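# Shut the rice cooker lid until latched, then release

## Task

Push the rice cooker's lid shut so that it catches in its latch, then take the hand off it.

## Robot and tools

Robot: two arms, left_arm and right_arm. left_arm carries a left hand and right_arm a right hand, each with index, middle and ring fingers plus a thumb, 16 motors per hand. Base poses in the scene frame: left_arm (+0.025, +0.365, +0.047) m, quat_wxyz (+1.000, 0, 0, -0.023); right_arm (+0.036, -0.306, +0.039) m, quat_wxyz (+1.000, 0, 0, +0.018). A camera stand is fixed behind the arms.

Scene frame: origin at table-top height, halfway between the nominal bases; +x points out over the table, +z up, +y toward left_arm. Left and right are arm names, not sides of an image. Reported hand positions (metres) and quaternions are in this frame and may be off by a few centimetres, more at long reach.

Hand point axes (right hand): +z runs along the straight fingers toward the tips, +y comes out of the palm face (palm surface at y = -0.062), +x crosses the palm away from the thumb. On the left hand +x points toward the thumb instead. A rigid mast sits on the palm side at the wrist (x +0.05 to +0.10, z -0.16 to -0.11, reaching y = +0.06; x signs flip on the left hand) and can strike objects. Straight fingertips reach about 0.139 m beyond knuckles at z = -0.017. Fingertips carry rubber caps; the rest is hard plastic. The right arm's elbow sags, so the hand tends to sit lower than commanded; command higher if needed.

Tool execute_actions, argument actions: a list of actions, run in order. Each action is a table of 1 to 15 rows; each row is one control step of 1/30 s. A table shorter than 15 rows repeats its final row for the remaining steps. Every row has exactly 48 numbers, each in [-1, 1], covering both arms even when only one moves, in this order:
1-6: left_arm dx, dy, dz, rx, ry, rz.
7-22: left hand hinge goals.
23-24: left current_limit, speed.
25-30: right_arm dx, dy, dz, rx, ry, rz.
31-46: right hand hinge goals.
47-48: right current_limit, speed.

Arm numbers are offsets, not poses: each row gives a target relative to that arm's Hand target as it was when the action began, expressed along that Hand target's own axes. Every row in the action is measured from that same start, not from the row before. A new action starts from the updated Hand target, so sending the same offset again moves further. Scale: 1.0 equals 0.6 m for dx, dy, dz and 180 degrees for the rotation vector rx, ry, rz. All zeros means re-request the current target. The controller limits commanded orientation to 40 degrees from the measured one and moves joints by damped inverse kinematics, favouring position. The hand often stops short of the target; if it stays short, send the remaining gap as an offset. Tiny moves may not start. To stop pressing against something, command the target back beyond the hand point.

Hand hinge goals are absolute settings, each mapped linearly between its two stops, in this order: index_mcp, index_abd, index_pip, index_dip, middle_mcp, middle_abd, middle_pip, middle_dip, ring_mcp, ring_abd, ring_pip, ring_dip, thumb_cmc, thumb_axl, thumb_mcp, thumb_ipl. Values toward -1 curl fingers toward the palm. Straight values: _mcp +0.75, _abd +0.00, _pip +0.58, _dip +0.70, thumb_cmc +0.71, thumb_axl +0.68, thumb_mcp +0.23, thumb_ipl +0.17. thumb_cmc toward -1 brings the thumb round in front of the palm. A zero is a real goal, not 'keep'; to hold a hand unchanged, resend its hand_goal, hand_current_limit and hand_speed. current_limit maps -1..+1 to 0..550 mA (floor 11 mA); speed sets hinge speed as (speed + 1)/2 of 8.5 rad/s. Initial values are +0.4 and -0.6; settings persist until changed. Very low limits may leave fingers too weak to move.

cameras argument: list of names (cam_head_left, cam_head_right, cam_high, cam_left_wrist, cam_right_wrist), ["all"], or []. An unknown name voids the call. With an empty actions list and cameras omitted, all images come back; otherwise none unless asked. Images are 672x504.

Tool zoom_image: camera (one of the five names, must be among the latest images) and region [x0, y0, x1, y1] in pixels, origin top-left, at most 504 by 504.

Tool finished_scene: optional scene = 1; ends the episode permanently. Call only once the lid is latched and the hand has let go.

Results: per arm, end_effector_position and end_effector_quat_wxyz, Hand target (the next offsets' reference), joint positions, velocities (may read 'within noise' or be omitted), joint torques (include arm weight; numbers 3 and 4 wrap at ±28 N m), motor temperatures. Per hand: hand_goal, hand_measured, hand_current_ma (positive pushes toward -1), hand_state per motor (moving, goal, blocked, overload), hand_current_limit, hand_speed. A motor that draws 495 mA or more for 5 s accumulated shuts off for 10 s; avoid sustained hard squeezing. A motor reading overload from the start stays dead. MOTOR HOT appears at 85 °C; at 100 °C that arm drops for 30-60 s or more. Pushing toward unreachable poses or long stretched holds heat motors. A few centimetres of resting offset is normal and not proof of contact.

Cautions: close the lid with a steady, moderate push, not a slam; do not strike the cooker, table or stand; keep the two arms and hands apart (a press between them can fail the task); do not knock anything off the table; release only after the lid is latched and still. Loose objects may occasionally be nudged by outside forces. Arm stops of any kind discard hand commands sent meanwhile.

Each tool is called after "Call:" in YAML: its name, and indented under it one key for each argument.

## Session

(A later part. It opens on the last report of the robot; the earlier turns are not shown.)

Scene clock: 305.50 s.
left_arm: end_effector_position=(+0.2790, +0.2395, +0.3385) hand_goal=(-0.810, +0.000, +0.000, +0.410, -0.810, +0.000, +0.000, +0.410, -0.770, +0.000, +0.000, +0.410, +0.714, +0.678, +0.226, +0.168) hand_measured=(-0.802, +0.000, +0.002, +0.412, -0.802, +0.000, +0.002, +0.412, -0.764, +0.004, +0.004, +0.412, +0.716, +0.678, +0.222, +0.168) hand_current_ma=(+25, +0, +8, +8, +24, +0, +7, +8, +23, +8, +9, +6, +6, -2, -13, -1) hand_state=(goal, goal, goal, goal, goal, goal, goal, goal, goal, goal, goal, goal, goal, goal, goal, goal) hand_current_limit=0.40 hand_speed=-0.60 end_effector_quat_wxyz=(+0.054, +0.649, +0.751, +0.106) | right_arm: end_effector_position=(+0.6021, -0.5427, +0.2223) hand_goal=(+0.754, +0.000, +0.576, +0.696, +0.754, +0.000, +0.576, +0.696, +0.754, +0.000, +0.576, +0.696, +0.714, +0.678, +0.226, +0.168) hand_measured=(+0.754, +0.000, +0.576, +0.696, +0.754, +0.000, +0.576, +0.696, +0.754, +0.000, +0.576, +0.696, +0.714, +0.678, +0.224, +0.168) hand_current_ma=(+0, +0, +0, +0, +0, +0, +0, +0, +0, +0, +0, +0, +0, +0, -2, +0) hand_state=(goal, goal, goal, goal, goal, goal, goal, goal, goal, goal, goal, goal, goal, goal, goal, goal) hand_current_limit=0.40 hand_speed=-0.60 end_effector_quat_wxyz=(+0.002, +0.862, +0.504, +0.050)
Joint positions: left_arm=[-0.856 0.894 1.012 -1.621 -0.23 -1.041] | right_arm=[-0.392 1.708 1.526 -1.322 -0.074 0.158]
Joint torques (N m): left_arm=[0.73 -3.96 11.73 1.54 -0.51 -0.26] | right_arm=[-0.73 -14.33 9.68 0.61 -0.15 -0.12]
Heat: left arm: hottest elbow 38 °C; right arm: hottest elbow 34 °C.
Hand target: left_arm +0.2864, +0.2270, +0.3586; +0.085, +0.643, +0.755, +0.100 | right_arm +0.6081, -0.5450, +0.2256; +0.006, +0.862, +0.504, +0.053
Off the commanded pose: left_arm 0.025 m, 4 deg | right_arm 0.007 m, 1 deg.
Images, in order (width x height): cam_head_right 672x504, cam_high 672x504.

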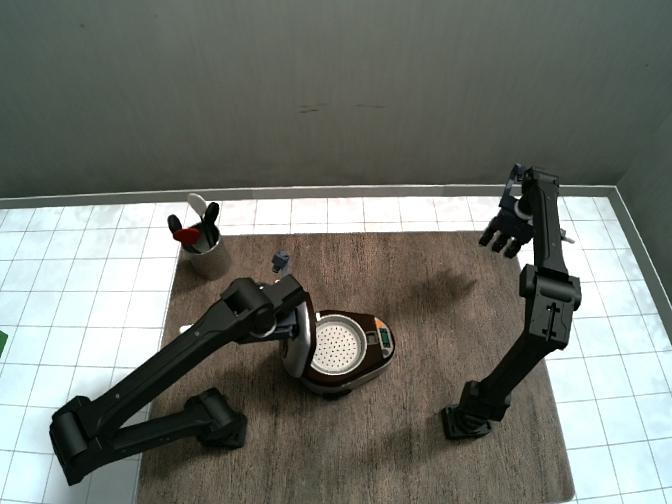

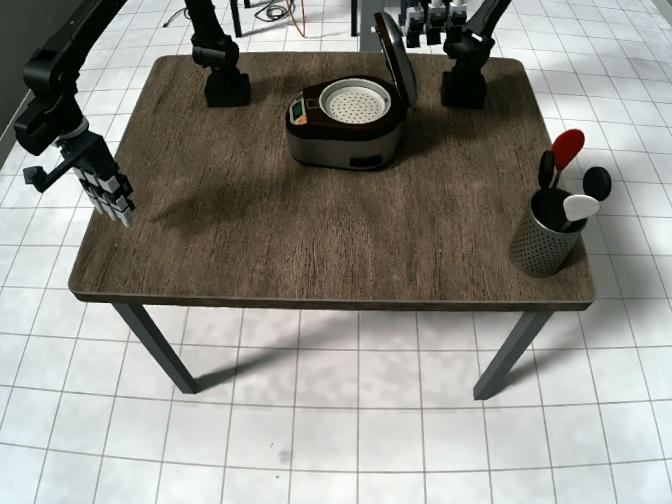

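Call:
execute_actions:
  actions:
    - [[-0.06,0,0,0,0,0,-0.81,0,0,0.41,-0.81,0,0,0.41,-0.77,0,0,0.41,0.714,0.678,0.226,0.168,0.4,-0.6,0,0,0,0,0,0,0.754,0,0.576,0.696,0.754,0,0.576,0.696,0.754,0,0.576,0.696,0.714,0.678,0.226,0.168,0.4,-0.6]]
  cameras: ["cam_high","cam_head_right"]

Call:
zoom_image:
  camera: "cam_high"
  region: [340, 0, 500, 120]

Call:
zoom_image:
  camera: "cam_head_right"
  region: [230, 250, 380, 400]

Scene clock: 314.67 s.
left_arm: end_effector_position=(+0.2859, +0.2034, +0.3397) hand_goal=(-0.810, +0.000, +0.000, +0.410, -0.810, +0.000, +0.000, +0.410, -0.770, +0.000, +0.000, +0.410, +0.714, +0.678, +0.226, +0.168) hand_measured=(-0.802, +0.000, +0.002, +0.412, -0.802, +0.000, +0.002, +0.412, -0.764, +0.004, +0.004, +0.412, +0.716, +0.678, +0.222, +0.168) hand_current_ma=(+25, +0, +8, +8, +24, +0, +7, +8, +23, +8, +9, +6, +7, -2, -13, -1) hand_state=(goal, goal, goal, goal, goal, goal, goal, goal, goal, goal, goal, goal, goal, goal, goal, goal) hand_current_limit=0.40 hand_speed=-0.60 end_effector_quat_wxyz=(+0.057, +0.649, +0.751, +0.107) | right_arm: end_effector_position=(+0.6021, -0.5427, +0.2223) hand_goal=(+0.754, +0.000, +0.576, +0.696, +0.754, +0.000, +0.576, +0.696, +0.754, +0.000, +0.576, +0.696, +0.714, +0.678, +0.226, +0.168) hand_measured=(+0.754, +0.000, +0.576, +0.696, +0.754, +0.000, +0.576, +0.696, +0.754, +0.000, +0.576, +0.696, +0.714, +0.678, +0.224, +0.168) hand_current_ma=(+0, +0, +0, +0, +0, +0, +0, +0, +0, +0, +0, +0, +0, +0, -2, +0) hand_state=(goal, goal, goal, goal, goal, goal, goal, goal, goal, goal, goal, goal, goal, goal, goal, goal) hand_current_limit=0.40 hand_speed=-0.60 end_effector_quat_wxyz=(+0.002, +0.862, +0.504, +0.050)
Joint positions: left_arm=[-0.925 0.986 1.065 -1.593 -0.237 -1.11] | right_arm=[-0.392 1.708 1.526 -1.322 -0.074 0.158]
Joint torques (N m): left_arm=[0.97 -5.66 11.54 1.33 -0.54 -0.24] | right_arm=[-1.26 -14.27 9.76 0.72 -0.14 -0.1]
Heat: left arm: hottest elbow 38 °C; right arm: hottest elbow 35 °C.
Hand target: left_arm +0.2922, +0.1915, +0.3586; +0.085, +0.643, +0.755, +0.100 | right_arm +0.6081, -0.5450, +0.2256; +0.006, +0.862, +0.504, +0.053
Off the commanded pose: left_arm 0.023 m, 3 deg | right_arm 0.007 m, 1 deg.
Images, in order (width x height): cam_head_right 672x504, cam_high 672x504.

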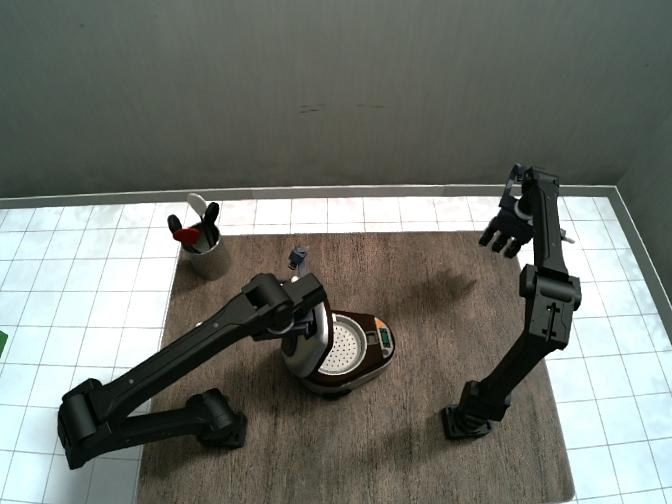

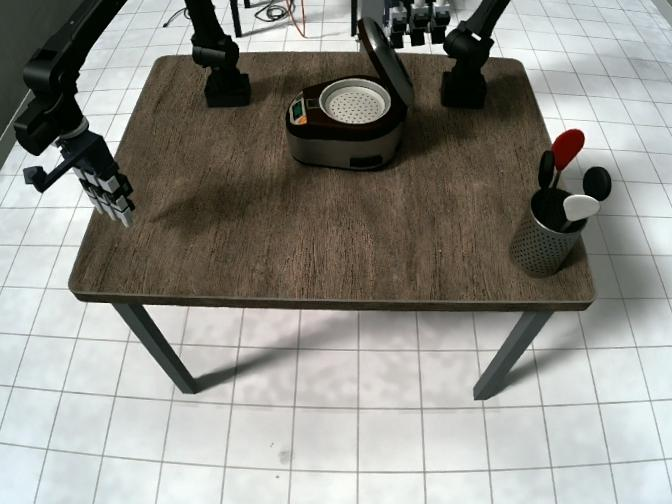

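Scaled by 3.150 from the camera's 672x504 image, which has a finer 960x720 frame.

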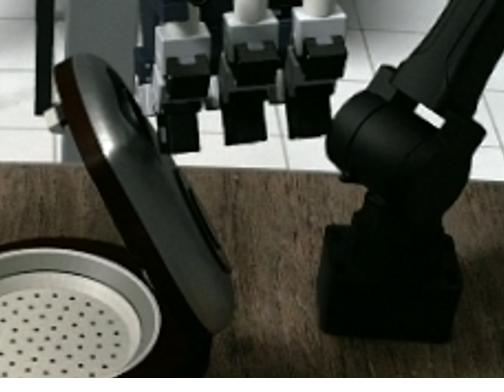

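Scaled by 3.360 from the camera's 672x504 image, which has a finer 960x720 frame.

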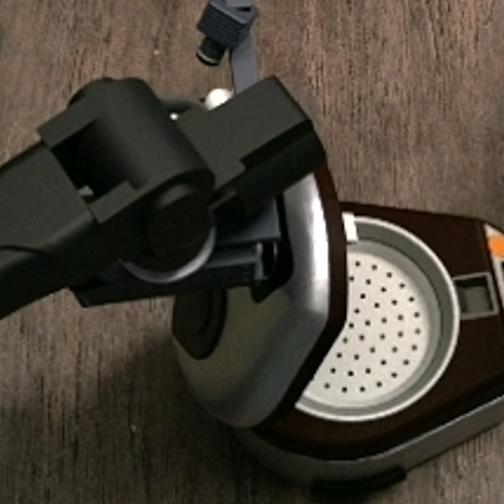

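Call:
execute_actions:
  actions:
    - [[-0.0733,-0.0065,0.0242,0,0,0,-0.81,0,0,0.41,-0.81,0,0,0.41,-0.77,0,0,0.41,0.714,0.678,0.226,0.168,0.4,-0.6,0,0,0,0,0,0,0.754,0,0.576,0.696,0.754,0,0.576,0.696,0.754,0,0.576,0.696,0.714,0.678,0.226,0.168,0.4,-0.6]]
  cameras: ["cam_high","cam_head_right"]

Call:
zoom_image:
  camera: "cam_high"
  region: [320, 0, 480, 120]

Call:
zoom_image:
  camera: "cam_head_right"
  region: [250, 250, 400, 400]

Scene clock: 322.87 s.
left_arm: end_effector_position=(+0.2936, +0.1597, +0.3252) hand_goal=(-0.810, +0.000, +0.000, +0.410, -0.810, +0.000, +0.000, +0.410, -0.770, +0.000, +0.000, +0.410, +0.714, +0.678, +0.226, +0.168) hand_measured=(-0.802, +0.000, +0.002, +0.412, -0.802, +0.000, +0.002, +0.412, -0.764, +0.004, +0.004, +0.412, +0.716, +0.678, +0.222, +0.168) hand_current_ma=(+25, +0, +8, +8, +24, +0, +7, +8, +23, +8, +9, +6, +7, -2, -13, -1) hand_state=(goal, goal, goal, goal, goal, goal, goal, goal, goal, goal, goal, goal, goal, goal, goal, goal) hand_current_limit=0.40 hand_speed=-0.60 end_effector_quat_wxyz=(+0.059, +0.649, +0.751, +0.108) | right_arm: end_effector_position=(+0.6021, -0.5427, +0.2223) hand_goal=(+0.754, +0.000, +0.576, +0.696, +0.754, +0.000, +0.576, +0.696, +0.754, +0.000, +0.576, +0.696, +0.714, +0.678, +0.226, +0.168) hand_measured=(+0.754, +0.000, +0.576, +0.696, +0.754, +0.000, +0.576, +0.696, +0.754, +0.000, +0.576, +0.696, +0.714, +0.678, +0.224, +0.168) hand_current_ma=(+0, +0, +0, +0, +0, +0, +0, +0, +0, +0, +0, +0, +0, +0, -2, +0) hand_state=(goal, goal, goal, goal, goal, goal, goal, goal, goal, goal, goal, goal, goal, goal, goal, goal) hand_current_limit=0.40 hand_speed=-0.60 end_effector_quat_wxyz=(+0.002, +0.862, +0.504, +0.050)
Joint positions: left_arm=[-0.988 1.098 1.099 -1.528 -0.243 -1.174] | right_arm=[-0.392 1.708 1.526 -1.322 -0.074 0.158]
Joint torques (N m): left_arm=[0.85 -7.71 11.45 1.11 -0.59 -0.23] | right_arm=[-1.2 -15.03 9.73 0.84 -0.14 -0.11]
Heat: left arm: hottest elbow 40 °C; right arm: hottest elbow 35 °C.
Hand target: left_arm +0.2992, +0.1480, +0.3435; +0.085, +0.643, +0.755, +0.100 | right_arm +0.6081, -0.5450, +0.2256; +0.006, +0.862, +0.504, +0.053
Off the commanded pose: left_arm 0.022 m, 3 deg | right_arm 0.007 m, 1 deg.
Images, in order (width x height): cam_head_right 672x504, cam_high 672x504.

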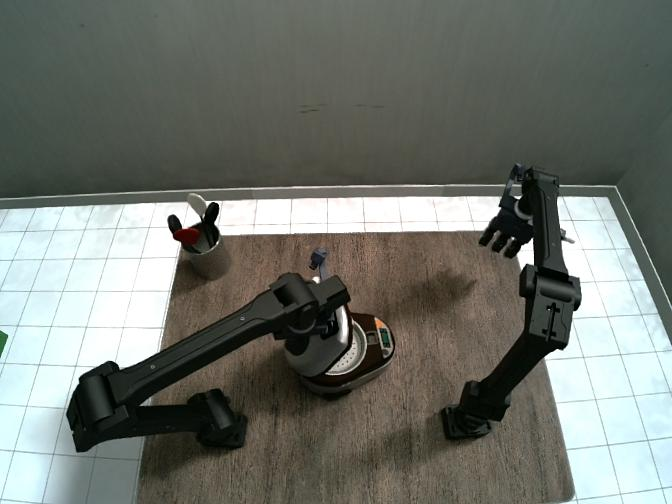

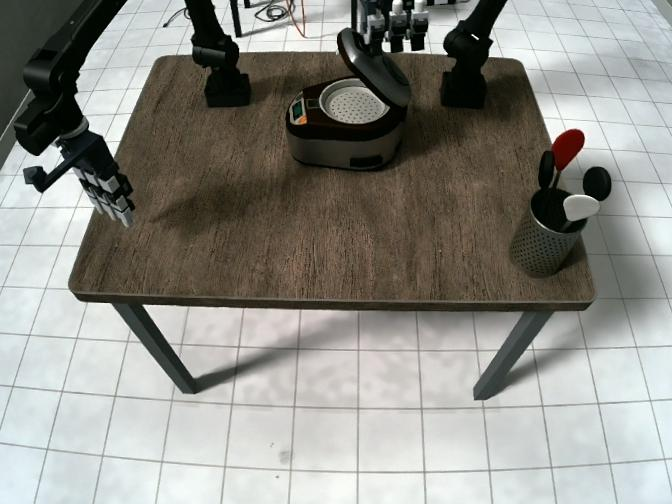

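Scaled by 3.150 from the camera's 672x504 image, which has a finer 960x720 frame.

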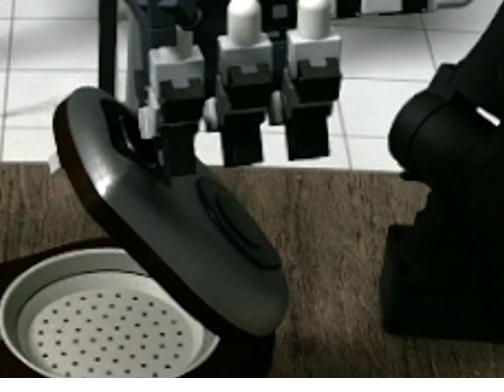

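Scaled by 3.360 from the camera's 672x504 image, which has a finer 960x720 frame.

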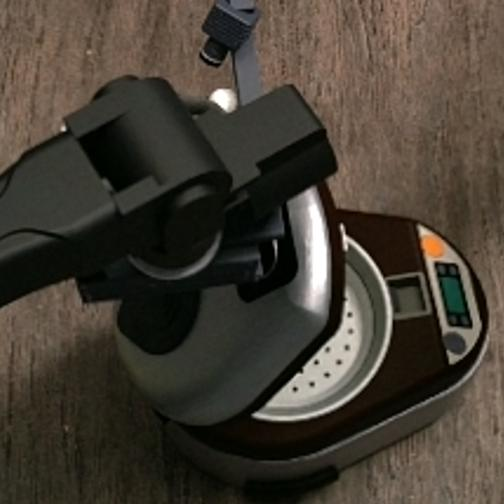

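Call:
execute_actions:
  actions:
    - [[-0.0633,-0.013,0.0484,0,0,0,-0.81,0,0,0.41,-0.81,0,0,0.41,-0.77,0,0,0.41,0.714,0.678,0.226,0.168,0.4,-0.6,0,0,0,0,0,0,0.754,0,0.576,0.696,0.754,0,0.576,0.696,0.754,0,0.576,0.696,0.714,0.678,0.226,0.168,0.4,-0.6]]
  cameras: ["cam_high","cam_head_right"]

Call:
zoom_image:
  camera: "cam_high"
  region: [300, 0, 460, 120]

Call:
zoom_image:
  camera: "cam_head_right"
  region: [260, 250, 410, 400]

Scene clock: 328.90 s.
left_arm: end_effector_position=(+0.3006, +0.1233, +0.2973) hand_goal=(-0.810, +0.000, +0.000, +0.410, -0.810, +0.000, +0.000, +0.410, -0.770, +0.000, +0.000, +0.410, +0.714, +0.678, +0.226, +0.168) hand_measured=(-0.802, +0.000, +0.002, +0.412, -0.802, +0.000, +0.002, +0.412, -0.764, +0.004, +0.004, +0.412, +0.716, +0.678, +0.222, +0.168) hand_current_ma=(+25, +0, +8, +8, +24, +0, +7, +8, +17, +8, +9, +6, +7, -2, -13, -1) hand_state=(goal, goal, goal, goal, goal, goal, goal, goal, goal, goal, goal, goal, goal, goal, goal, goal) hand_current_limit=0.40 hand_speed=-0.60 end_effector_quat_wxyz=(+0.061, +0.648, +0.751, +0.109) | right_arm: end_effector_position=(+0.6021, -0.5427, +0.2223) hand_goal=(+0.754, +0.000, +0.576, +0.696, +0.754, +0.000, +0.576, +0.696, +0.754, +0.000, +0.576, +0.696, +0.714, +0.678, +0.226, +0.168) hand_measured=(+0.754, +0.000, +0.576, +0.696, +0.754, +0.000, +0.576, +0.696, +0.754, +0.000, +0.576, +0.696, +0.714, +0.678, +0.224, +0.168) hand_current_ma=(+0, +0, +0, +0, +0, +0, +0, +0, +0, +0, +0, +0, +0, +0, -2, +0) hand_state=(goal, goal, goal, goal, goal, goal, goal, goal, goal, goal, goal, goal, goal, goal, goal, goal) hand_current_limit=0.40 hand_speed=-0.60 end_effector_quat_wxyz=(+0.002, +0.862, +0.504, +0.050)
Joint positions: left_arm=[-1.028 1.197 1.099 -1.435 -0.249 -1.218] | right_arm=[-0.392 1.708 1.526 -1.322 -0.074 0.158]
Joint torques (N m): left_arm=[1.14 -9.47 11.06 1.06 -0.53 -0.21] | right_arm=[-0.85 -15.15 9.77 0.7 -0.11 -0.14]
Heat: left arm: hottest elbow 40 °C; right arm: hottest elbow 35 °C.
Hand target: left_arm +0.3053, +0.1106, +0.3135; +0.085, +0.643, +0.755, +0.100 | right_arm +0.6081, -0.5450, +0.2256; +0.006, +0.862, +0.504, +0.053
Off the commanded pose: left_arm 0.021 m, 3 deg | right_arm 0.007 m, 1 deg.
Images, in order (width x height): cam_head_right 672x504, cam_high 672x504.

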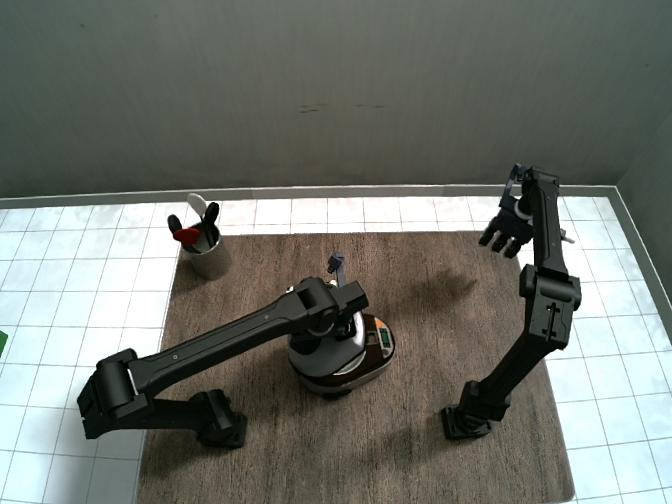

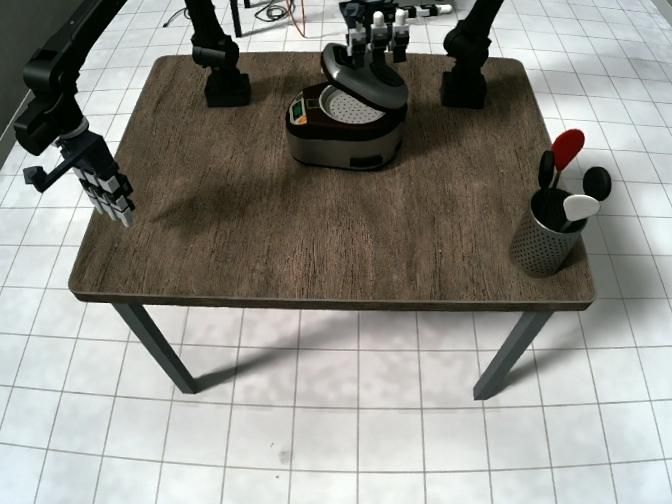

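Scaled by 3.150 from the camera's 672x504 image, which has a finer 960x720 frame.

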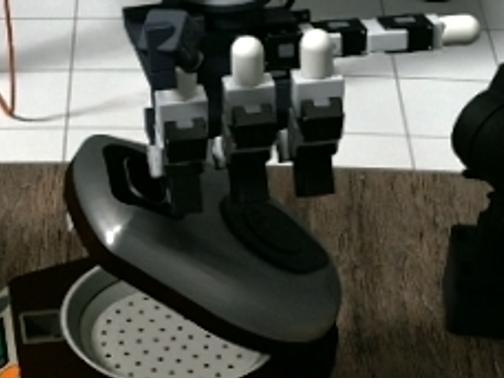

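Scaled by 3.360 from the camera's 672x504 image, which has a finer 960x720 frame.

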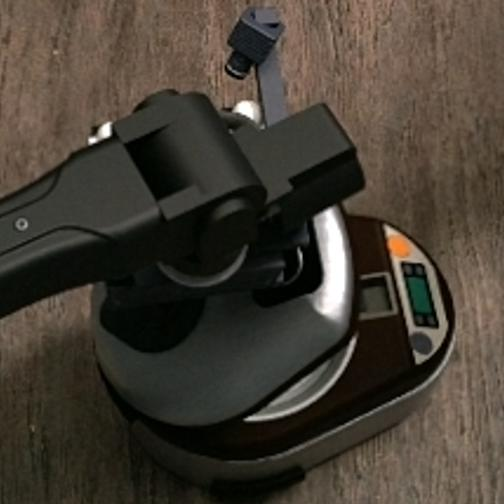

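Call:
zoom_image:
  camera: "cam_high"
  region: [315, 30, 385, 90]

Call:
zoom_image:
  camera: "cam_head_right"
  region: [320, 300, 390, 360]

Scaled by 7.200 from the camera's 672x504 image, which has a finer 960x720 frame.

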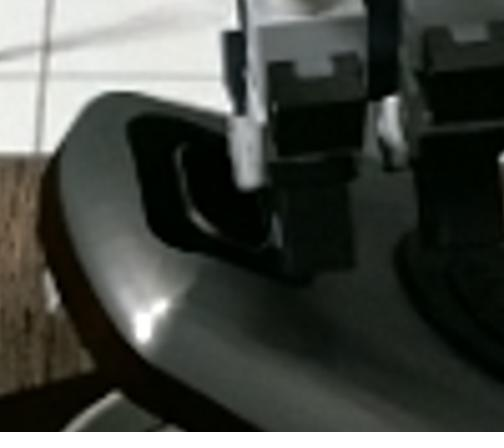

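Scaled by 7.200 from the camera's 672x504 image, which has a finer 960x720 frame.

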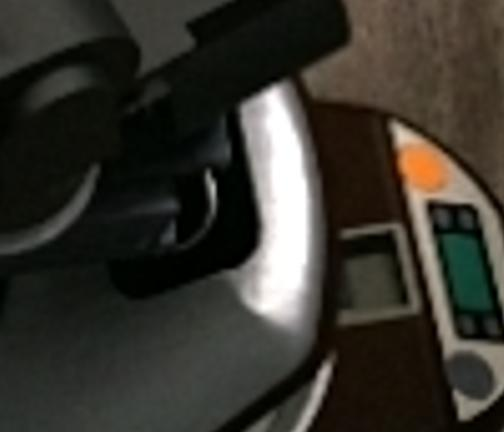

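Call:
execute_actions:
  actions:
    - [[0,-0.0121,0.0451,0,0.0667,0,-0.81,0,0,0.41,-0.81,0,0,0.41,-0.77,0,0,0.41,0.714,0.678,0.226,0.168,0.4,-0.6,0,0,0,0,0,0,0.754,0,0.576,0.696,0.754,0,0.576,0.696,0.754,0,0.576,0.696,0.714,0.678,0.226,0.168,0.4,-0.6]]
  cameras: ["cam_high","cam_head_right"]

Call:
zoom_image:
  camera: "cam_high"
  region: [300, 20, 420, 110]

Call:
zoom_image:
  camera: "cam_head_right"
  region: [280, 280, 400, 380]

Scene clock: 364.53 s.
left_arm: end_effector_position=(+0.3035, +0.1198, +0.2724) hand_goal=(-0.810, +0.000, +0.000, +0.410, -0.810, +0.000, +0.000, +0.410, -0.770, +0.000, +0.000, +0.410, +0.714, +0.678, +0.226, +0.168) hand_measured=(-0.802, +0.000, +0.002, +0.412, -0.802, +0.000, +0.002, +0.412, -0.766, +0.004, +0.004, +0.412, +0.716, +0.678, +0.222, +0.168) hand_current_ma=(+25, +0, +8, +8, +24, +0, +7, +8, +12, +8, +9, +6, +7, -2, -13, -1) hand_state=(goal, goal, goal, goal, goal, goal, goal, goal, goal, goal, goal, goal, goal, goal, goal, goal) hand_current_limit=0.40 hand_speed=-0.60 end_effector_quat_wxyz=(-0.008, +0.632, +0.756, +0.173) | right_arm: end_effector_position=(+0.6021, -0.5427, +0.2223) hand_goal=(+0.754, +0.000, +0.576, +0.696, +0.754, +0.000, +0.576, +0.696, +0.754, +0.000, +0.576, +0.696, +0.714, +0.678, +0.226, +0.168) hand_measured=(+0.754, +0.000, +0.576, +0.696, +0.754, +0.000, +0.576, +0.696, +0.754, +0.000, +0.576, +0.696, +0.714, +0.678, +0.224, +0.168) hand_current_ma=(+0, +0, +0, +0, +0, +0, +0, +0, +0, +0, +0, +0, +0, +0, -2, +0) hand_state=(goal, goal, goal, goal, goal, goal, goal, goal, goal, goal, goal, goal, goal, goal, goal, goal) hand_current_limit=0.40 hand_speed=-0.60 end_effector_quat_wxyz=(+0.002, +0.862, +0.504, +0.050)
Joint positions: left_arm=[-1.053 1.345 1.135 -1.517 -0.312 -1.302] | right_arm=[-0.392 1.708 1.526 -1.322 -0.074 0.158]
Joint velocities: left_arm=[within noise] | right_arm=[-0.005 -0.024 -0.002 -0.051 -0.007 -0.081]
Joint torques (N m): left_arm=[0.91 -11.63 10.28 -0.14 -0.53 -0.26] | right_arm=[-1.32 -14.56 9.83 0.57 -0.17 -0.11]
Heat: left arm: hottest elbow 42 °C; right arm: hottest elbow 35 °C.
Hand target: left_arm +0.3054, +0.1105, +0.2855; +0.006, +0.629, +0.760, +0.167 | right_arm +0.6081, -0.5450, +0.2256; +0.006, +0.862, +0.504, +0.053
Off the commanded pose: left_arm 0.016 m, 2 deg | right_arm 0.007 m, 1 deg.
Images, in order (width x height): cam_head_right 672x504, cam_high 672x504.

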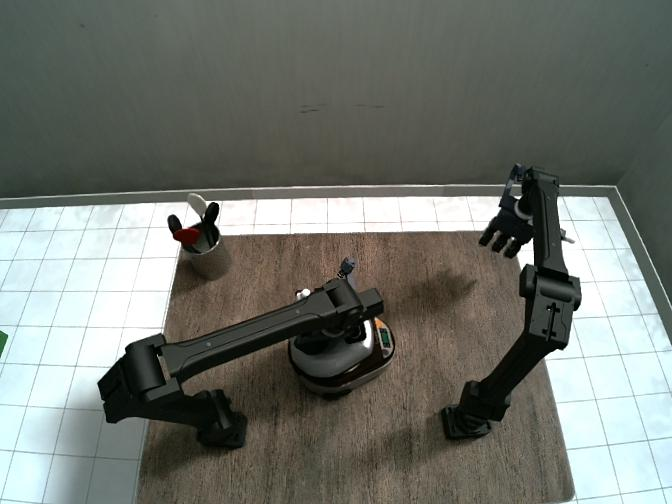

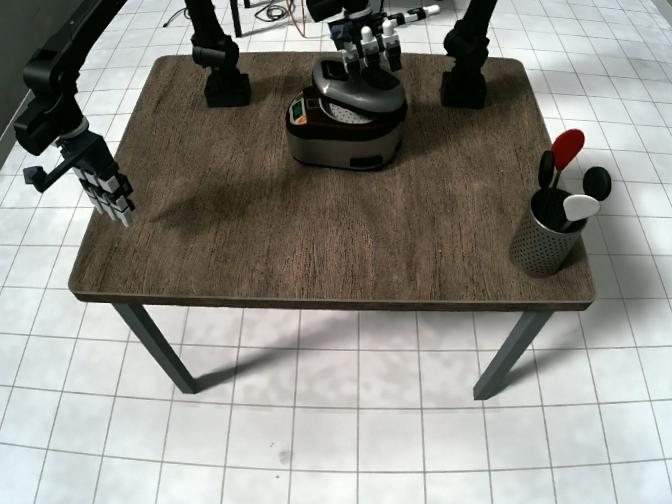

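Scaled by 4.200 from the camera's 672x504 image, which has a finer 960x720 frame.

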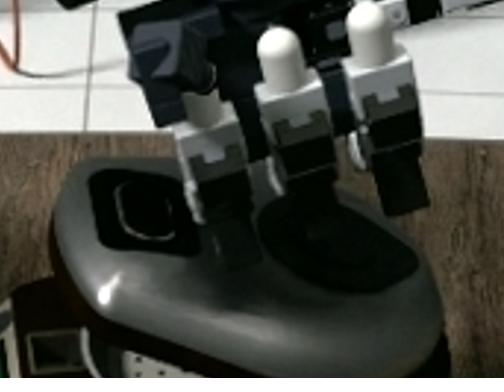

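Scaled by 4.200 from the camera's 672x504 image, which has a finer 960x720 frame.

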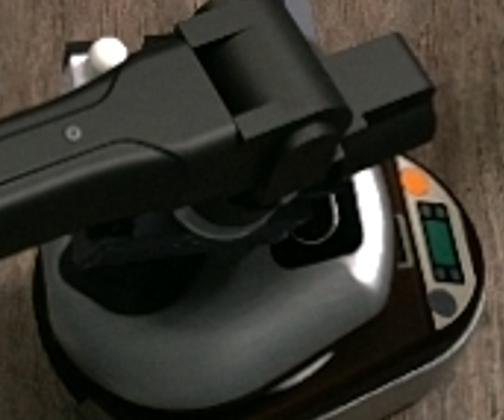

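Call:
execute_actions:
  actions:
    - [[-0.0182,-0.0107,0.0373,0,0,0,-0.81,0,0,0.41,-0.81,0,0,0.41,-0.77,0,0,0.41,0.714,0.678,0.226,0.168,0.4,-0.6,0,0,0,0,0,0,0.754,0,0.576,0.696,0.754,0,0.576,0.696,0.754,0,0.576,0.696,0.714,0.678,0.226,0.168,0.4,-0.6]]
  cameras: ["cam_high","cam_head_right"]

Call:
zoom_image:
  camera: "cam_high"
  region: [280, 30, 420, 180]

Call:
zoom_image:
  camera: "cam_head_right"
  region: [280, 280, 400, 400]

Scene clock: 372.63 s.
left_arm: end_effector_position=(+0.3073, +0.1099, +0.2663) hand_goal=(-0.810, +0.000, +0.000, +0.410, -0.810, +0.000, +0.000, +0.410, -0.770, +0.000, +0.000, +0.410, +0.714, +0.678, +0.226, +0.168) hand_measured=(-0.802, +0.000, +0.002, +0.412, -0.802, +0.000, +0.002, +0.412, -0.766, +0.004, +0.004, +0.412, +0.716, +0.678, +0.222, +0.168) hand_current_ma=(+25, +0, +8, +8, +24, +0, +7, +8, +12, +8, +9, +6, +7, -2, -13, -1) hand_state=(goal, goal, goal, goal, goal, goal, goal, goal, goal, goal, goal, goal, goal, goal, goal, goal) hand_current_limit=0.40 hand_speed=-0.60 end_effector_quat_wxyz=(+0.006, +0.629, +0.759, +0.167) | right_arm: end_effector_position=(+0.6021, -0.5427, +0.2223) hand_goal=(+0.754, +0.000, +0.576, +0.696, +0.754, +0.000, +0.576, +0.696, +0.754, +0.000, +0.576, +0.696, +0.714, +0.678, +0.226, +0.168) hand_measured=(+0.754, +0.000, +0.576, +0.696, +0.754, +0.000, +0.576, +0.696, +0.754, +0.000, +0.576, +0.696, +0.714, +0.678, +0.224, +0.168) hand_current_ma=(+0, +0, +0, +0, +0, +0, +0, +0, +0, +0, +0, +0, +0, +0, -2, +0) hand_state=(goal, goal, goal, goal, goal, goal, goal, goal, goal, goal, goal, goal, goal, goal, goal, goal) hand_current_limit=0.40 hand_speed=-0.60 end_effector_quat_wxyz=(+0.002, +0.862, +0.504, +0.050)
Joint positions: left_arm=[-1.056 1.36 1.135 -1.472 -0.312 -1.309] | right_arm=[-0.392 1.708 1.526 -1.322 -0.074 0.158]
Joint torques (N m): left_arm=[0.79 -10.64 7.38 0.77 -0.52 -0.24] | right_arm=[-2.02 -14.1 9.69 0.32 -0.11 -0.08]
Heat: left arm: hottest elbow 41 °C; right arm: hottest elbow 35 °C.
Hand target: left_arm +0.3064, +0.1046, +0.2605; +0.006, +0.629, +0.760, +0.167 | right_arm +0.6081, -0.5450, +0.2256; +0.006, +0.862, +0.504, +0.053
Off the commanded pose: left_arm 0.008 m, 0 deg | right_arm 0.007 m, 1 deg.
Images, in order (width x height): cam_head_right 672x504, cam_high 672x504.

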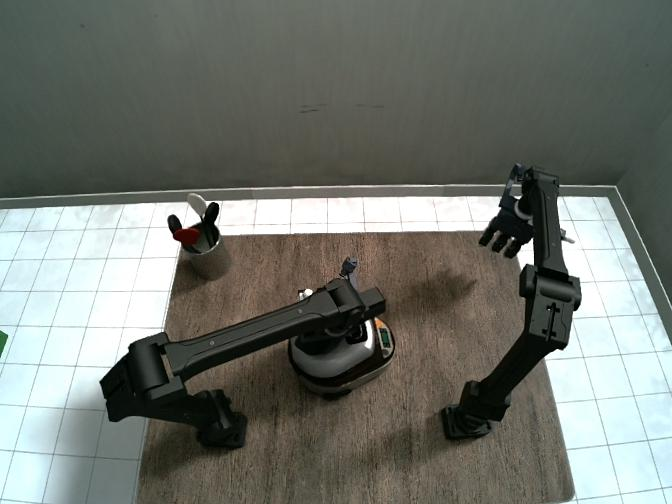

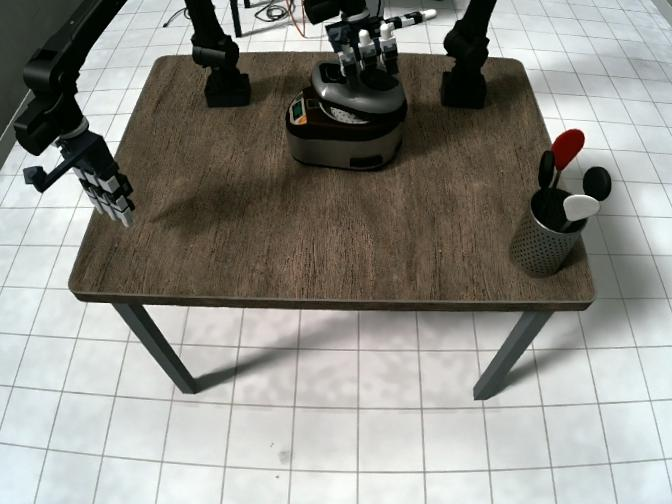

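Scaled by 3.360 from the camera's 672x504 image, which has a finer 960x720 frame.

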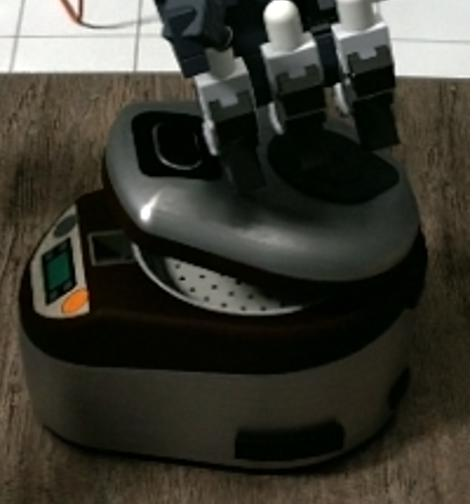

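Scaled by 4.200 from the camera's 672x504 image, which has a finer 960x720 frame.

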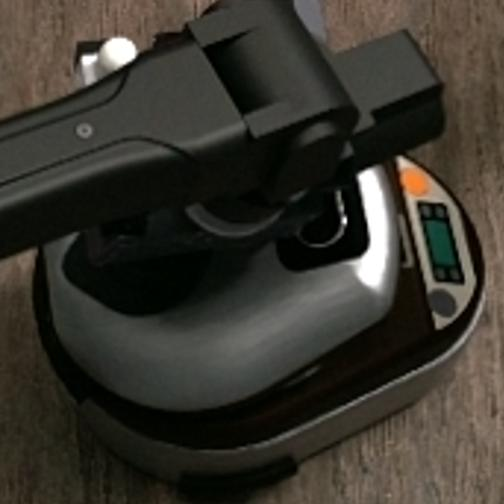

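Call:
execute_actions:
  actions:
    - [[-0.02,-0.0131,0.0452,0,0,0,-0.81,0,0,0.41,-0.81,0,0,0.41,-0.77,0,0,0.41,0.714,0.678,0.226,0.168,0.4,-0.6,0,0,0,0,0,0,0.754,0,0.576,0.696,0.754,0,0.576,0.696,0.754,0,0.576,0.696,0.714,0.678,0.226,0.168,0.4,-0.6]]
  cameras: ["cam_high","cam_head_right"]

Call:
zoom_image:
  camera: "cam_high"
  region: [280, 30, 420, 180]

Call:
zoom_image:
  camera: "cam_head_right"
  region: [280, 280, 400, 400]

Scene clock: 381.37 s.
left_arm: end_effector_position=(+0.3102, +0.1004, +0.2404) hand_goal=(-0.810, +0.000, +0.000, +0.410, -0.810, +0.000, +0.000, +0.410, -0.770, +0.000, +0.000, +0.410, +0.714, +0.678, +0.226, +0.168) hand_measured=(-0.802, +0.000, +0.002, +0.412, -0.802, +0.000, +0.002, +0.412, -0.768, +0.004, +0.004, +0.412, +0.716, +0.678, +0.222, +0.168) hand_current_ma=(+25, +0, +8, +8, +24, +0, +7, +8, +7, +8, +10, +6, +7, -2, -13, -1) hand_state=(goal, goal, goal, goal, goal, goal, goal, goal, goal, goal, goal, goal, goal, goal, goal, goal) hand_current_limit=0.40 hand_speed=-0.60 end_effector_quat_wxyz=(+0.015, +0.628, +0.761, +0.164) | right_arm: end_effector_position=(+0.6021, -0.5427, +0.2223) hand_goal=(+0.754, +0.000, +0.576, +0.696, +0.754, +0.000, +0.576, +0.696, +0.754, +0.000, +0.576, +0.696, +0.714, +0.678, +0.226, +0.168) hand_measured=(+0.754, +0.000, +0.576, +0.696, +0.754, +0.000, +0.576, +0.696, +0.754, +0.000, +0.576, +0.696, +0.714, +0.678, +0.224, +0.168) hand_current_ma=(+0, +0, +0, +0, +0, +0, +0, +0, +0, +0, +0, +0, +0, +0, -2, +0) hand_state=(goal, goal, goal, goal, goal, goal, goal, goal, goal, goal, goal, goal, goal, goal, goal, goal) hand_current_limit=0.40 hand_speed=-0.60 end_effector_quat_wxyz=(+0.002, +0.862, +0.504, +0.050)
Joint positions: left_arm=[-1.061 1.394 1.1 -1.386 -0.312 -1.316] | right_arm=[-0.392 1.708 1.526 -1.322 -0.074 0.158]
Joint torques (N m): left_arm=[0.79 -10.75 6.58 0.57 -0.49 -0.2] | right_arm=[-0.97 -14.33 9.72 0.59 -0.11 -0.13]
Heat: left arm: hottest elbow 40 °C; right arm: hottest elbow 35 °C.
Hand target: left_arm +0.3073, +0.0986, +0.2304; +0.006, +0.629, +0.760, +0.167 | right_arm +0.6081, -0.5450, +0.2256; +0.006, +0.862, +0.504, +0.053
Off the commanded pose: left_arm 0.011 m, 1 deg | right_arm 0.007 m, 1 deg.
Images, in order (width x height): cam_head_right 672x504, cam_high 672x504.

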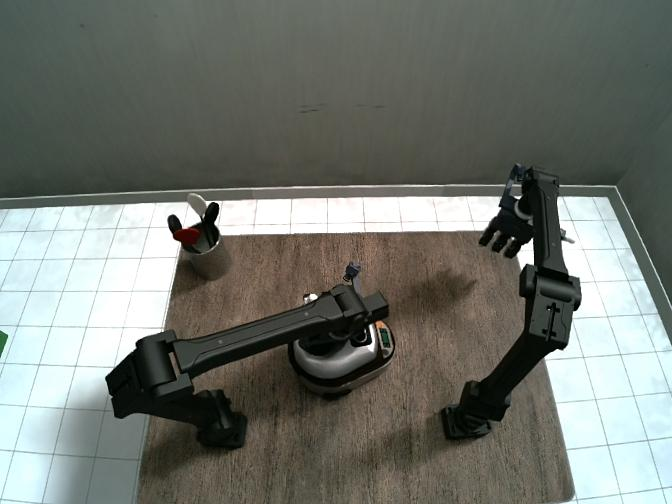

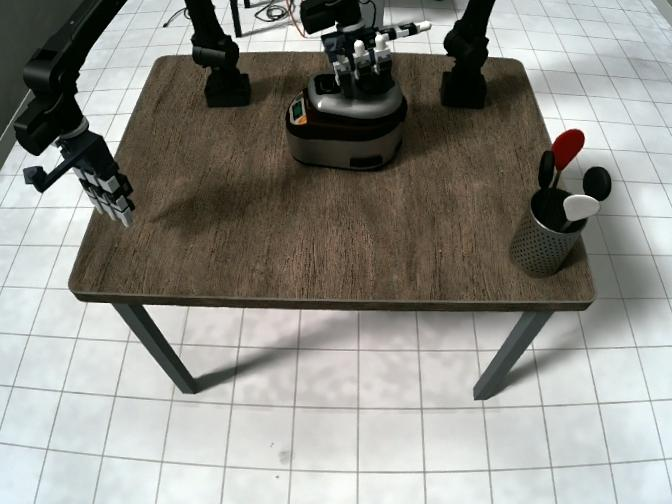

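Scaled by 3.360 from the camera's 672x504 image, which has a finer 960x720 frame.

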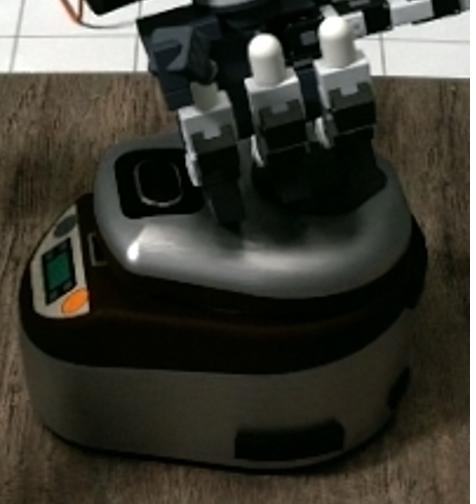

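Scaled by 4.200 from the camera's 672x504 image, which has a finer 960x720 frame.

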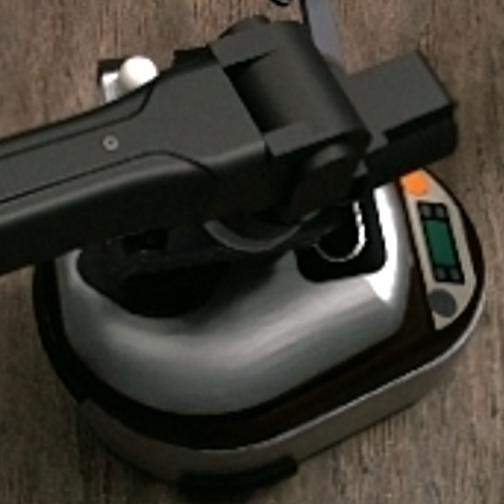

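Call:
execute_actions:
  actions:
    - [[-0.0084,-0.0109,0.0394,0,0,0,-0.81,0,0,0.41,-0.81,0,0,0.41,-0.77,0,0,0.41,0.714,0.678,0.226,0.168,0.4,-0.6,0,0,0,0,0,0,0.754,0,0.576,0.696,0.754,0,0.576,0.696,0.754,0,0.576,0.696,0.714,0.678,0.226,0.168,0.4,-0.6]]
  cameras: ["cam_high","cam_head_right"]

Call:
zoom_image:
  camera: "cam_high"
  region: [280, 30, 420, 180]

Call:
zoom_image:
  camera: "cam_head_right"
  region: [280, 280, 400, 400]

Scene clock: 389.10 s.
left_arm: end_effector_position=(+0.3113, +0.0972, +0.2282) hand_goal=(-0.810, +0.000, +0.000, +0.410, -0.810, +0.000, +0.000, +0.410, -0.770, +0.000, +0.000, +0.410, +0.714, +0.678, +0.226, +0.168) hand_measured=(-0.802, +0.000, +0.002, +0.412, -0.802, +0.000, +0.002, +0.412, -0.778, +0.008, +0.008, +0.412, +0.716, +0.678, +0.222, +0.168) hand_current_ma=(+25, +0, +8, +8, +24, +0, +7, +8, -30, +22, +23, +6, +7, -2, -13, -1) hand_state=(goal, goal, goal, goal, goal, goal, goal, goal, goal, goal, goal, goal, goal, goal, goal, goal) hand_current_limit=0.40 hand_speed=-0.60 end_effector_quat_wxyz=(+0.031, +0.624, +0.764, +0.160) | right_arm: end_effector_position=(+0.6021, -0.5427, +0.2223) hand_goal=(+0.754, +0.000, +0.576, +0.696, +0.754, +0.000, +0.576, +0.696, +0.754, +0.000, +0.576, +0.696, +0.714, +0.678, +0.226, +0.168) hand_measured=(+0.754, +0.000, +0.576, +0.696, +0.754, +0.000, +0.576, +0.696, +0.754, +0.000, +0.576, +0.696, +0.714, +0.678, +0.224, +0.168) hand_current_ma=(+0, +0, +0, +0, +0, +0, +0, +0, +0, +0, +0, +0, +0, +0, -2, +0) hand_state=(goal, goal, goal, goal, goal, goal, goal, goal, goal, goal, goal, goal, goal, goal, goal, goal) hand_current_limit=0.40 hand_speed=-0.60 end_effector_quat_wxyz=(+0.002, +0.862, +0.504, +0.050)
Joint positions: left_arm=[-1.064 1.397 1.068 -1.321 -0.317 -1.324] | right_arm=[-0.392 1.708 1.526 -1.322 -0.074 0.158]
Joint torques (N m): left_arm=[1.08 -9 5.46 0.7 -0.28 -0.12] | right_arm=[-1.14 -14.68 9.66 0.65 -0.1 -0.11]
Heat: left arm: hottest elbow 39 °C; right arm: hottest elbow 35 °C.
Hand target: left_arm +0.3073, +0.0986, +0.2055; +0.006, +0.629, +0.760, +0.167 | right_arm +0.6081, -0.5450, +0.2256; +0.006, +0.862, +0.504, +0.053
Off the commanded pose: left_arm 0.023 m, 3 deg | right_arm 0.007 m, 1 deg.
Images, in order (width x height): cam_head_right 672x504, cam_high 672x504.

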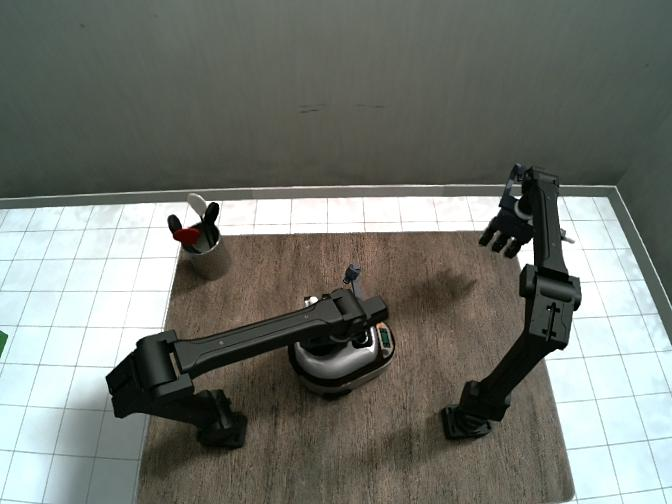

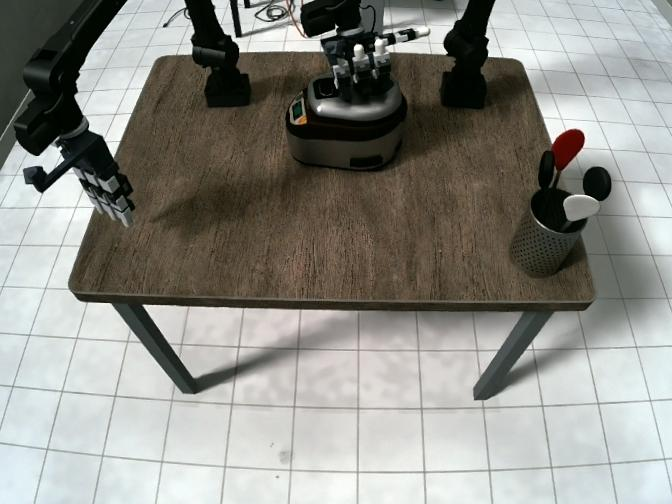

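Scaled by 3.360 from the camera's 672x504 image, which has a finer 960x720 frame.

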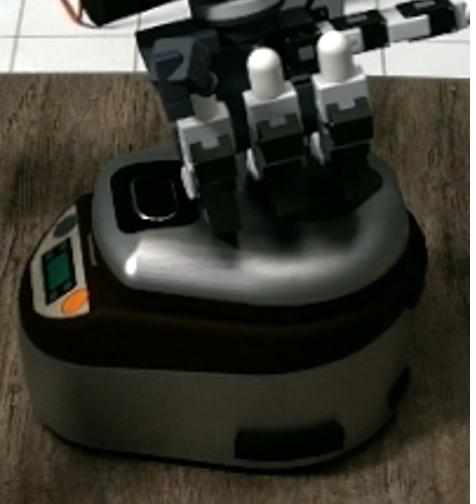

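Scaled by 4.200 from the camera's 672x504 image, which has a finer 960x720 frame.

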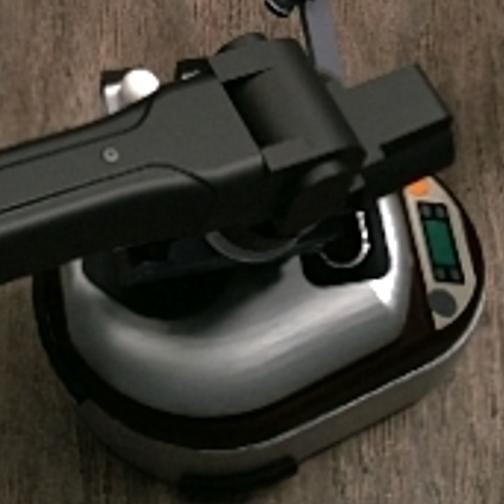

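Call:
execute_actions:
  actions:
    - [[-0.0067,-0.0087,0.0315,0,0,0,-0.81,0,0,0.41,-0.81,0,0,0.41,-0.77,0,0,0.41,0.714,0.678,0.226,0.168,0.4,-0.6,0,0,0,0,0,0,0.754,0,0.576,0.696,0.754,0,0.576,0.696,0.754,0,0.576,0.696,0.714,0.678,0.226,0.168,0.4,-0.6]]
  cameras: ["cam_high","cam_head_right"]

Call:
zoom_image:
  camera: "cam_high"
  region: [280, 30, 420, 180]

Call:
zoom_image:
  camera: "cam_head_right"
  region: [280, 280, 400, 400]

Scene clock: 395.47 s.
left_arm: end_effector_position=(+0.3134, +0.0952, +0.2220) hand_goal=(-0.810, +0.000, +0.000, +0.410, -0.810, +0.000, +0.000, +0.410, -0.770, +0.000, +0.000, +0.410, +0.714, +0.678, +0.226, +0.168) hand_measured=(-0.802, +0.000, +0.002, +0.412, -0.802, +0.000, +0.002, +0.412, -0.796, +0.016, +0.010, +0.414, +0.716, +0.678, +0.222, +0.168) hand_current_ma=(+25, +0, +8, +8, +24, +0, +7, +8, -106, +47, +33, +9, +7, -2, -14, -1) hand_state=(goal, goal, goal, goal, goal, goal, goal, goal, blocked, goal, goal, goal, goal, goal, goal, goal) hand_current_limit=0.40 hand_speed=-0.60 end_effector_quat_wxyz=(+0.046, +0.618, +0.769, +0.157) | right_arm: end_effector_position=(+0.6021, -0.5427, +0.2223) hand_goal=(+0.754, +0.000, +0.576, +0.696, +0.754, +0.000, +0.576, +0.696, +0.754, +0.000, +0.576, +0.696, +0.714, +0.678, +0.226, +0.168) hand_measured=(+0.754, +0.000, +0.576, +0.696, +0.754, +0.000, +0.576, +0.696, +0.754, +0.000, +0.576, +0.696, +0.714, +0.678, +0.224, +0.168) hand_current_ma=(+0, +0, +0, +0, +0, +0, +0, +0, +0, +0, +0, +0, +0, +0, -2, +0) hand_state=(goal, goal, goal, goal, goal, goal, goal, goal, goal, goal, goal, goal, goal, goal, goal, goal) hand_current_limit=0.40 hand_speed=-0.60 end_effector_quat_wxyz=(+0.002, +0.862, +0.504, +0.050)
Joint positions: left_arm=[-1.064 1.397 1.049 -1.273 -0.326 -1.334] | right_arm=[-0.392 1.708 1.526 -1.322 -0.074 0.158]
Joint torques (N m): left_arm=[1.14 -7.47 4.25 0.96 0.04 0] | right_arm=[-1.32 -14.39 9.66 0.73 -0.15 -0.07]
Heat: left arm: hottest elbow 39 °C; right arm: hottest elbow 35 °C.
Hand target: left_arm +0.3073, +0.0986, +0.1854; +0.006, +0.629, +0.760, +0.167 | right_arm +0.6081, -0.5450, +0.2256; +0.006, +0.862, +0.504, +0.053
Off the commanded pose: left_arm 0.037 m, 5 deg | right_arm 0.007 m, 1 deg.
Images, in order (width x height): cam_head_right 672x504, cam_high 672x504.

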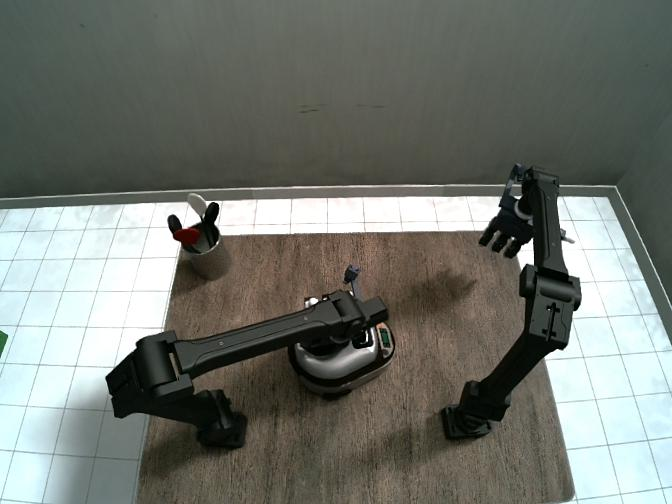

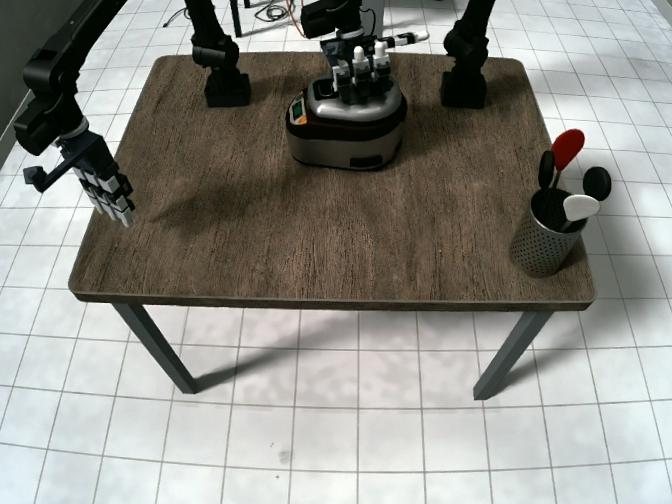

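Scaled by 3.360 from the camera's 672x504 image, which has a finer 960x720 frame.

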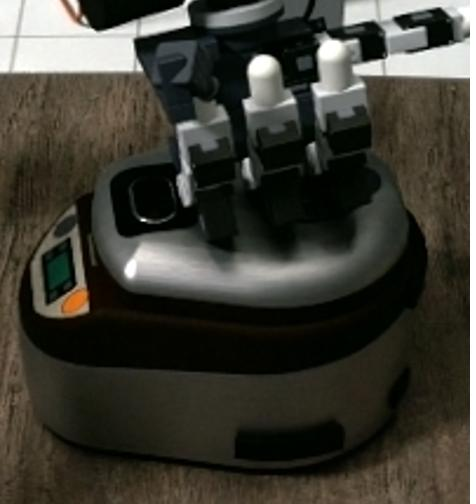

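Scaled by 4.200 from the camera's 672x504 image, which has a finer 960x720 frame.

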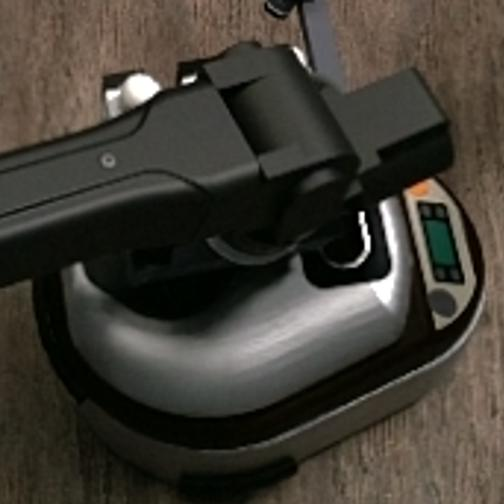

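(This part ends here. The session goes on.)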